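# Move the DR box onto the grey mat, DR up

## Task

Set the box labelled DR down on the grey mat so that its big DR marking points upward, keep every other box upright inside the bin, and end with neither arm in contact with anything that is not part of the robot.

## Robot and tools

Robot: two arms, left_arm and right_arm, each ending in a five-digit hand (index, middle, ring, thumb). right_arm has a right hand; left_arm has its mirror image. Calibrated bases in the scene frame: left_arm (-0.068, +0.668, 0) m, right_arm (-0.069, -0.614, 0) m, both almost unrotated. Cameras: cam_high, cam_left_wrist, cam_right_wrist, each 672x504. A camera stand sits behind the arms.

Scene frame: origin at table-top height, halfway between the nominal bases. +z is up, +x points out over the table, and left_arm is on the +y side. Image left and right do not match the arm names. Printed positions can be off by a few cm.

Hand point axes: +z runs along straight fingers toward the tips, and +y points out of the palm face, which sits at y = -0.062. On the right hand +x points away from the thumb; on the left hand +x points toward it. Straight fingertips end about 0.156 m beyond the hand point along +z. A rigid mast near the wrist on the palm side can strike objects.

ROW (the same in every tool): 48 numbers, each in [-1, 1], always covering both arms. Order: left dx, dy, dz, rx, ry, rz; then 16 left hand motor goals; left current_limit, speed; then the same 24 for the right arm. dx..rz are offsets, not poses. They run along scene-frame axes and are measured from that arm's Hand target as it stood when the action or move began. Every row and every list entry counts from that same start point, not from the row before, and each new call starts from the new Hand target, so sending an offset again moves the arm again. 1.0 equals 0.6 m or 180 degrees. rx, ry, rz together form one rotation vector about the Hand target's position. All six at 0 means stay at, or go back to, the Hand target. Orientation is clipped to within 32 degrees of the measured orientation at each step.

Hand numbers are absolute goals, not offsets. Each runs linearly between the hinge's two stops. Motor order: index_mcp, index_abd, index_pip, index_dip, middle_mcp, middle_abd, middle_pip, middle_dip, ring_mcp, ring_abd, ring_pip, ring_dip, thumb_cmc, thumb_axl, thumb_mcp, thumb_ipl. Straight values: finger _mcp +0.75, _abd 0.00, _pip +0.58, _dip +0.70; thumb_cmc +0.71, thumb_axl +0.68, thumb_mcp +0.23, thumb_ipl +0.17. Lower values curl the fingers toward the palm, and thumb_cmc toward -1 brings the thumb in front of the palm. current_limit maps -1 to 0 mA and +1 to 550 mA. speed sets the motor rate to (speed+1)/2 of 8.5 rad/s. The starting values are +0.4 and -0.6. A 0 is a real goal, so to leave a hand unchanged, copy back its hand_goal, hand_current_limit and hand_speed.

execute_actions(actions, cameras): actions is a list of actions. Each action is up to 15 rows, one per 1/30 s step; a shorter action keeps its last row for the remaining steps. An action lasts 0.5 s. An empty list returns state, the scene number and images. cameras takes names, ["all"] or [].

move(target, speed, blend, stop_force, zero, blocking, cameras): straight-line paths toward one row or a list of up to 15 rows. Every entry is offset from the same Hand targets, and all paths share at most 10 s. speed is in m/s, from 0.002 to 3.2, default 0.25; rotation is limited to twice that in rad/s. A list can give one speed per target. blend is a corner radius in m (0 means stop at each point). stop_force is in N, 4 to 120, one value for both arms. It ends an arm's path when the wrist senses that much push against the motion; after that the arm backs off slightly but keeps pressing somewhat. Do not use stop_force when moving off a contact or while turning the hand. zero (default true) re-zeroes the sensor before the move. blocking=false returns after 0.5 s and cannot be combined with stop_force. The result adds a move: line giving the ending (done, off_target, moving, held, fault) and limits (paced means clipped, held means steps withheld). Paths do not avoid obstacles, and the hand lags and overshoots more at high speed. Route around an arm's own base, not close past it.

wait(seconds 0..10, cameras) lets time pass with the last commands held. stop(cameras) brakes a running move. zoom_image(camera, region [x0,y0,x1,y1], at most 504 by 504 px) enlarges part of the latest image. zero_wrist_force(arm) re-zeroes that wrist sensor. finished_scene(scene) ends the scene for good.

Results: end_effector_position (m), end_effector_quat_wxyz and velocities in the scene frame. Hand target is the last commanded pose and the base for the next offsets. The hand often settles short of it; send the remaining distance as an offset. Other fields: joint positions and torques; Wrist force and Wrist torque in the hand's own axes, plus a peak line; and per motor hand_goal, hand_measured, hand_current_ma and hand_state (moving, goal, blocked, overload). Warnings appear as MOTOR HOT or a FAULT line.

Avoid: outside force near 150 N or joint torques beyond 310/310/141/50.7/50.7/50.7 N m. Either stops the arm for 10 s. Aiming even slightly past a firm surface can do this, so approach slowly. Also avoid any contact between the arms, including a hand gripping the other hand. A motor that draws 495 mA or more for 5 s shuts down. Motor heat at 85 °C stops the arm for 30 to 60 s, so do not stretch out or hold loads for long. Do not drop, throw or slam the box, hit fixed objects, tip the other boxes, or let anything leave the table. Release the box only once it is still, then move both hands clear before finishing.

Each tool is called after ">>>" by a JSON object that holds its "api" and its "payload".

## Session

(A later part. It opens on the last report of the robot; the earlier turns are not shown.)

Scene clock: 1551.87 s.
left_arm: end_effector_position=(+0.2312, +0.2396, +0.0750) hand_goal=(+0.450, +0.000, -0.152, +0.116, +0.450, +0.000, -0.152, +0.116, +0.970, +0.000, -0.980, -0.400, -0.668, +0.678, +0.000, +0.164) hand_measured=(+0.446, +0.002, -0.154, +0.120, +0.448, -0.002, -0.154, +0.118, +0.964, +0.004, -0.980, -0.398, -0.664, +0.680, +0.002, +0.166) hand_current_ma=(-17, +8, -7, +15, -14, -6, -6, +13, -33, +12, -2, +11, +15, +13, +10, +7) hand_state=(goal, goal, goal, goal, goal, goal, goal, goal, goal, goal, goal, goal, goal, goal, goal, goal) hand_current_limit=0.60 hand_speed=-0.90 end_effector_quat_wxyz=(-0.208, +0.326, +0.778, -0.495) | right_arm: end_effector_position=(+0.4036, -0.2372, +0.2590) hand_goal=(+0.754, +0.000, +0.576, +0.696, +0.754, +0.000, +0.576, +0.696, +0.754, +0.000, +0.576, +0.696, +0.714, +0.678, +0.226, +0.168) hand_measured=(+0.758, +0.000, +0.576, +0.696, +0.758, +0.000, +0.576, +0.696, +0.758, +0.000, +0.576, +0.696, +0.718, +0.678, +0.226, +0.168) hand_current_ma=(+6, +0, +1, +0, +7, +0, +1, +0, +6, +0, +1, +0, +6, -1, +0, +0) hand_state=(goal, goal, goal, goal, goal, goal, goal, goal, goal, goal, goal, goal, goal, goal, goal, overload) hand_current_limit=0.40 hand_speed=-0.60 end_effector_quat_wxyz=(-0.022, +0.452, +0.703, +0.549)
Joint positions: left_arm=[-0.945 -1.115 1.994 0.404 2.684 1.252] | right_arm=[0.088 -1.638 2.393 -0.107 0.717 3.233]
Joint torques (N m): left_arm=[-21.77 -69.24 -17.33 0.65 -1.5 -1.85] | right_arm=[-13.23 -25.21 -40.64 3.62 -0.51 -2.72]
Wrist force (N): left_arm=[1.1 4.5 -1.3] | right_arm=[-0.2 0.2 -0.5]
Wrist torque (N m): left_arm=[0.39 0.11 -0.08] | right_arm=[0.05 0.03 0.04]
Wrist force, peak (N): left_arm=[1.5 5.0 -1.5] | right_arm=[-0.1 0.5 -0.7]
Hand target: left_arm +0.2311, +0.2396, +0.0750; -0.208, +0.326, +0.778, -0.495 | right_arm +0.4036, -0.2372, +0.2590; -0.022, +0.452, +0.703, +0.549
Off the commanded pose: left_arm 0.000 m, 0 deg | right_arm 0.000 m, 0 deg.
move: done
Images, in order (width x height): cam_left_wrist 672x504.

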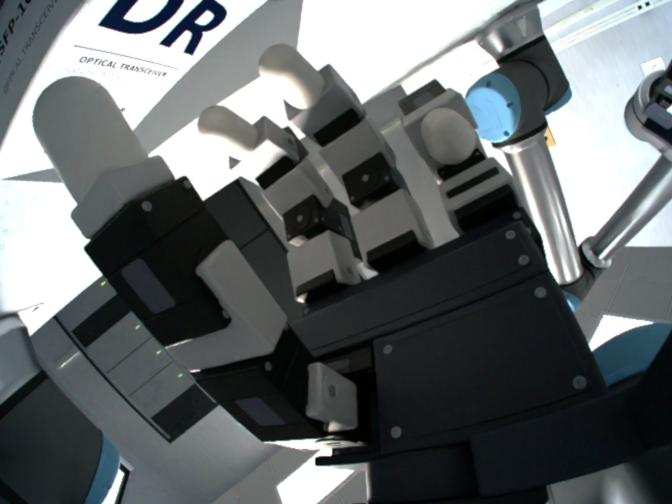

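>>> {"api": "zoom_image", "payload": {"camera": "cam_left_wrist", "region": [0, 0, 350, 260]}}

Scaled by 1.440 from the camera's 672x504 image, which has a finer 960x720 frame.

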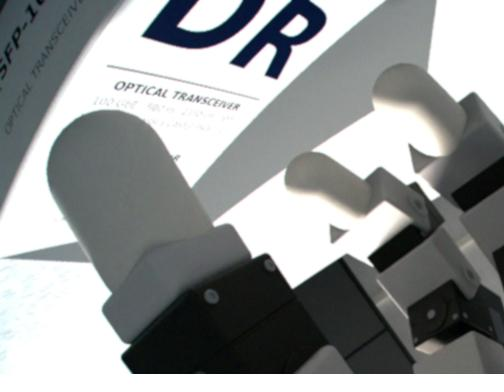

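>>> {"api": "move", "payload": {"target": [-0.08,-0.1,0.2,0,0,0,0.45,0,-0.153,0.116,0.45,0,-0.153,0.116,0.97,0,-0.98,-0.4,-0.669,0.677,0.0,0.163,0.6,-0.9,0,0,0,0,0,0,0.754,0,0.576,0.696,0.754,0,0.576,0.696,0.754,0,0.576,0.696,0.714,0.678,0.226,0.168,0.4,-0.6], "speed": 0.1, "cameras": ["cam_high","cam_left_wrist"]}}

>>> {"api": "zoom_image", "payload": {"camera": "cam_high", "region": [450, 270, 570, 375]}}

Scene clock: 1563.10 s.
left_arm: end_effector_position=(+0.1832, +0.1796, +0.1949) hand_goal=(+0.450, +0.000, -0.152, +0.116, +0.450, +0.000, -0.152, +0.116, +0.970, +0.000, -0.980, -0.400, -0.668, +0.678, +0.000, +0.164) hand_measured=(+0.446, +0.002, -0.154, +0.120, +0.446, -0.002, -0.154, +0.118, +0.964, +0.004, -0.980, -0.398, -0.664, +0.680, +0.002, +0.166) hand_current_ma=(-19, +8, -7, +15, -16, -6, -6, +13, -33, +12, -2, +11, +15, +13, +10, +7) hand_state=(goal, goal, goal, goal, goal, goal, goal, goal, goal, goal, goal, goal, goal, goal, goal, goal) hand_current_limit=0.60 hand_speed=-0.90 end_effector_quat_wxyz=(-0.208, +0.326, +0.778, -0.495) | right_arm: end_effector_position=(+0.4036, -0.2372, +0.2590) hand_goal=(+0.754, +0.000, +0.576, +0.696, +0.754, +0.000, +0.576, +0.696, +0.754, +0.000, +0.576, +0.696, +0.714, +0.678, +0.226, +0.168) hand_measured=(+0.758, +0.000, +0.576, +0.696, +0.758, +0.000, +0.576, +0.696, +0.758, +0.000, +0.576, +0.696, +0.718, +0.678, +0.226, +0.168) hand_current_ma=(+6, +0, +1, +0, +7, +0, +1, +0, +6, +0, +1, +0, +6, -1, +0, +0) hand_state=(goal, goal, goal, goal, goal, goal, goal, goal, goal, goal, goal, goal, goal, goal, goal, overload) hand_current_limit=0.40 hand_speed=-0.60 end_effector_quat_wxyz=(-0.022, +0.452, +0.703, +0.549)
Joint positions: left_arm=[-1.085 -1.307 1.933 0.413 2.628 0.976] | right_arm=[0.088 -1.638 2.393 -0.107 0.717 3.233]
Joint torques (N m): left_arm=[-23.22 -58.58 -41.78 4.38 -1.9 -1.93] | right_arm=[-14.96 -24.9 -40.5 3.57 -0.58 -2.73]
Wrist force (N): left_arm=[1.2 4.6 -0.7] | right_arm=[-0.6 0.0 -0.2]
Wrist torque (N m): left_arm=[0.34 0.10 -0.08] | right_arm=[-0.01 0.07 0.01]
Wrist force, peak (N): left_arm=[1.4 5.8 -1.5] | right_arm=[-0.5 0.4 -0.8]
Hand target: left_arm +0.1831, +0.1796, +0.1950; -0.208, +0.326, +0.778, -0.495 | right_arm +0.4036, -0.2372, +0.2590; -0.022, +0.452, +0.703, +0.549
Off the commanded pose: left_arm 0.000 m, 0 deg | right_arm 0.000 m, 0 deg.
move: done
Images, in order (width x height): cam_high 672x504, cam_left_wrist 672x504.

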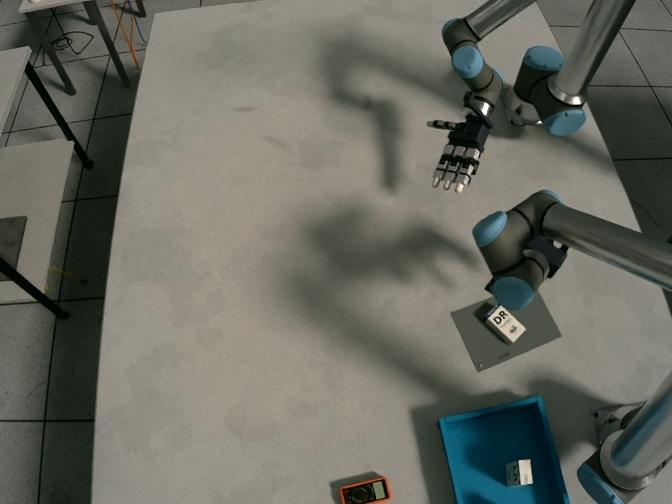

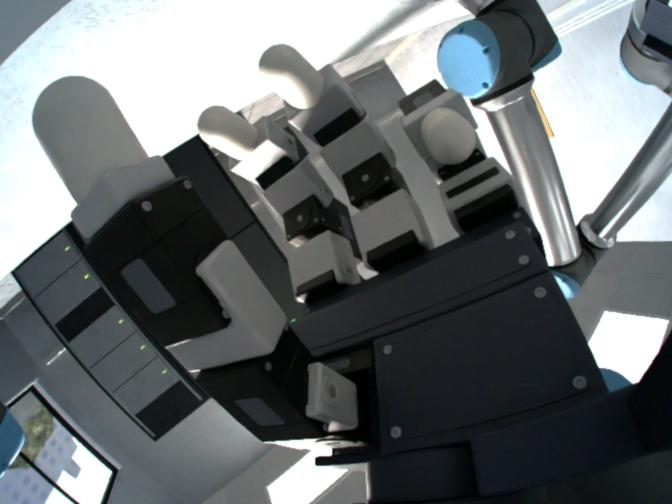

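Scaled by 4.200 from the camera's 672x504 image, which has a finer 960x720 frame.

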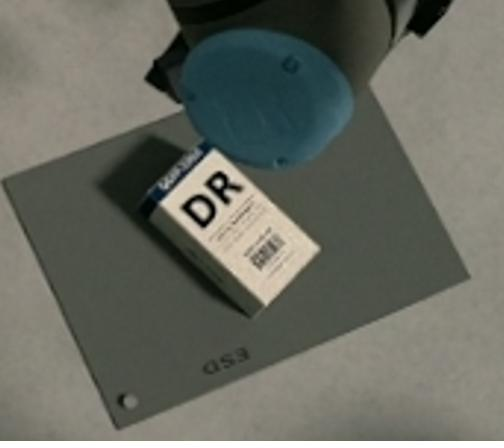

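>>> {"api": "move", "payload": {"target": [-0.06,-0.12,0.05,0,0,0,0.45,0,-0.153,0.116,0.45,0,-0.153,0.116,0.97,0,-0.98,-0.4,-0.669,0.677,0.0,0.163,0.6,-0.9,0,0,0,0,0,0,0.754,0,0.576,0.696,0.754,0,0.576,0.696,0.754,0,0.576,0.696,0.714,0.678,0.226,0.168,0.4,-0.6], "speed": 0.12, "cameras": ["cam_high"]}}

>>> {"api": "zoom_image", "payload": {"camera": "cam_high", "region": [430, 250, 600, 500]}}

Scene clock: 1568.97 s.
left_arm: end_effector_position=(+0.1472, +0.1077, +0.2250) hand_goal=(+0.450, +0.000, -0.152, +0.116, +0.450, +0.000, -0.152, +0.116, +0.970, +0.000, -0.980, -0.400, -0.668, +0.678, +0.000, +0.164) hand_measured=(+0.446, +0.002, -0.154, +0.120, +0.446, -0.002, -0.154, +0.118, +0.964, +0.004, -0.980, -0.398, -0.664, +0.680, +0.002, +0.166) hand_current_ma=(-20, +8, -7, +15, -17, -6, -6, +13, -33, +12, -2, +11, +15, +13, +9, +7) hand_state=(goal, goal, goal, goal, goal, goal, goal, goal, goal, goal, goal, goal, goal, goal, goal, goal) hand_current_limit=0.60 hand_speed=-0.90 end_effector_quat_wxyz=(-0.208, +0.326, +0.778, -0.495) | right_arm: end_effector_position=(+0.4036, -0.2372, +0.2590) hand_goal=(+0.754, +0.000, +0.576, +0.696, +0.754, +0.000, +0.576, +0.696, +0.754, +0.000, +0.576, +0.696, +0.714, +0.678, +0.226, +0.168) hand_measured=(+0.758, +0.000, +0.576, +0.696, +0.758, +0.000, +0.576, +0.696, +0.758, +0.000, +0.576, +0.696, +0.718, +0.678, +0.226, +0.168) hand_current_ma=(+6, +0, +1, +0, +7, +0, +1, +0, +6, +0, +1, +0, +6, -1, +0, +0) hand_state=(goal, goal, goal, goal, goal, goal, goal, goal, goal, goal, goal, goal, goal, goal, goal, overload) hand_current_limit=0.40 hand_speed=-0.60 end_effector_quat_wxyz=(-0.022, +0.452, +0.703, +0.549)
Joint positions: left_arm=[-1.204 -1.323 1.859 0.344 2.56 0.79] | right_arm=[0.088 -1.638 2.393 -0.107 0.717 3.233]
Joint torques (N m): left_arm=[-23.38 -62.48 -43.2 -0.99 -2.54 -2.53] | right_arm=[-15.33 -25 -40.85 3.36 -0.37 -2.84]
Wrist force (N): left_arm=[1.1 4.5 -0.8] | right_arm=[-0.1 -0.1 -0.7]
Wrist torque (N m): left_arm=[0.27 0.10 -0.18] | right_arm=[0.03 0.01 0.05]
Wrist force, peak (N): left_arm=[1.7 5.6 -1.5] | right_arm=[-0.4 0.5 -0.7]
Hand target: left_arm +0.1471, +0.1076, +0.2250; -0.208, +0.326, +0.778, -0.495 | right_arm +0.4036, -0.2372, +0.2590; -0.022, +0.452, +0.703, +0.549
Off the commanded pose: left_arm 0.000 m, 0 deg | right_arm 0.000 m, 0 deg.
move: done
Images, in order (width x height): cam_high 672x504.

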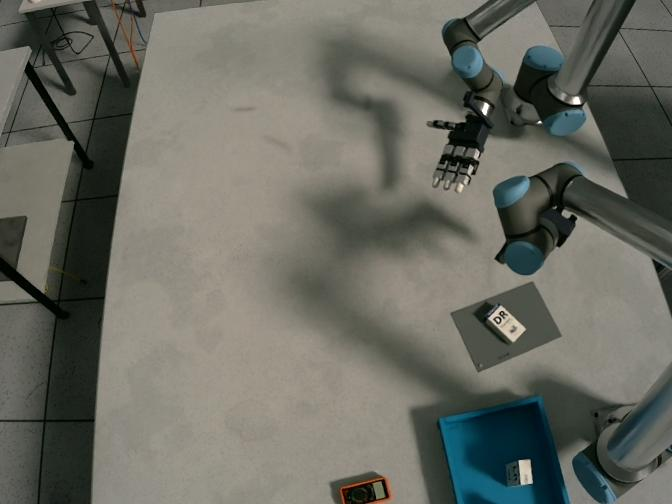

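Scaled by 2.016 from the camera's 672x504 image, which has a finer 960x720 frame.

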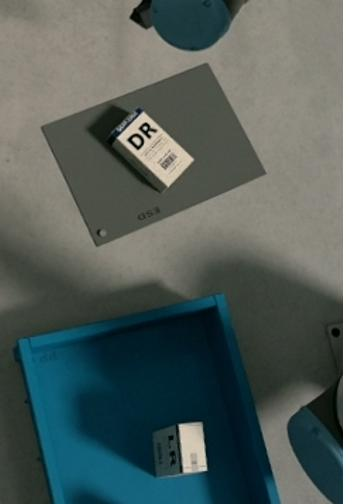

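>>> {"api": "finished_scene", "payload": {"scene": 2}}

The scene is finished: the task was done.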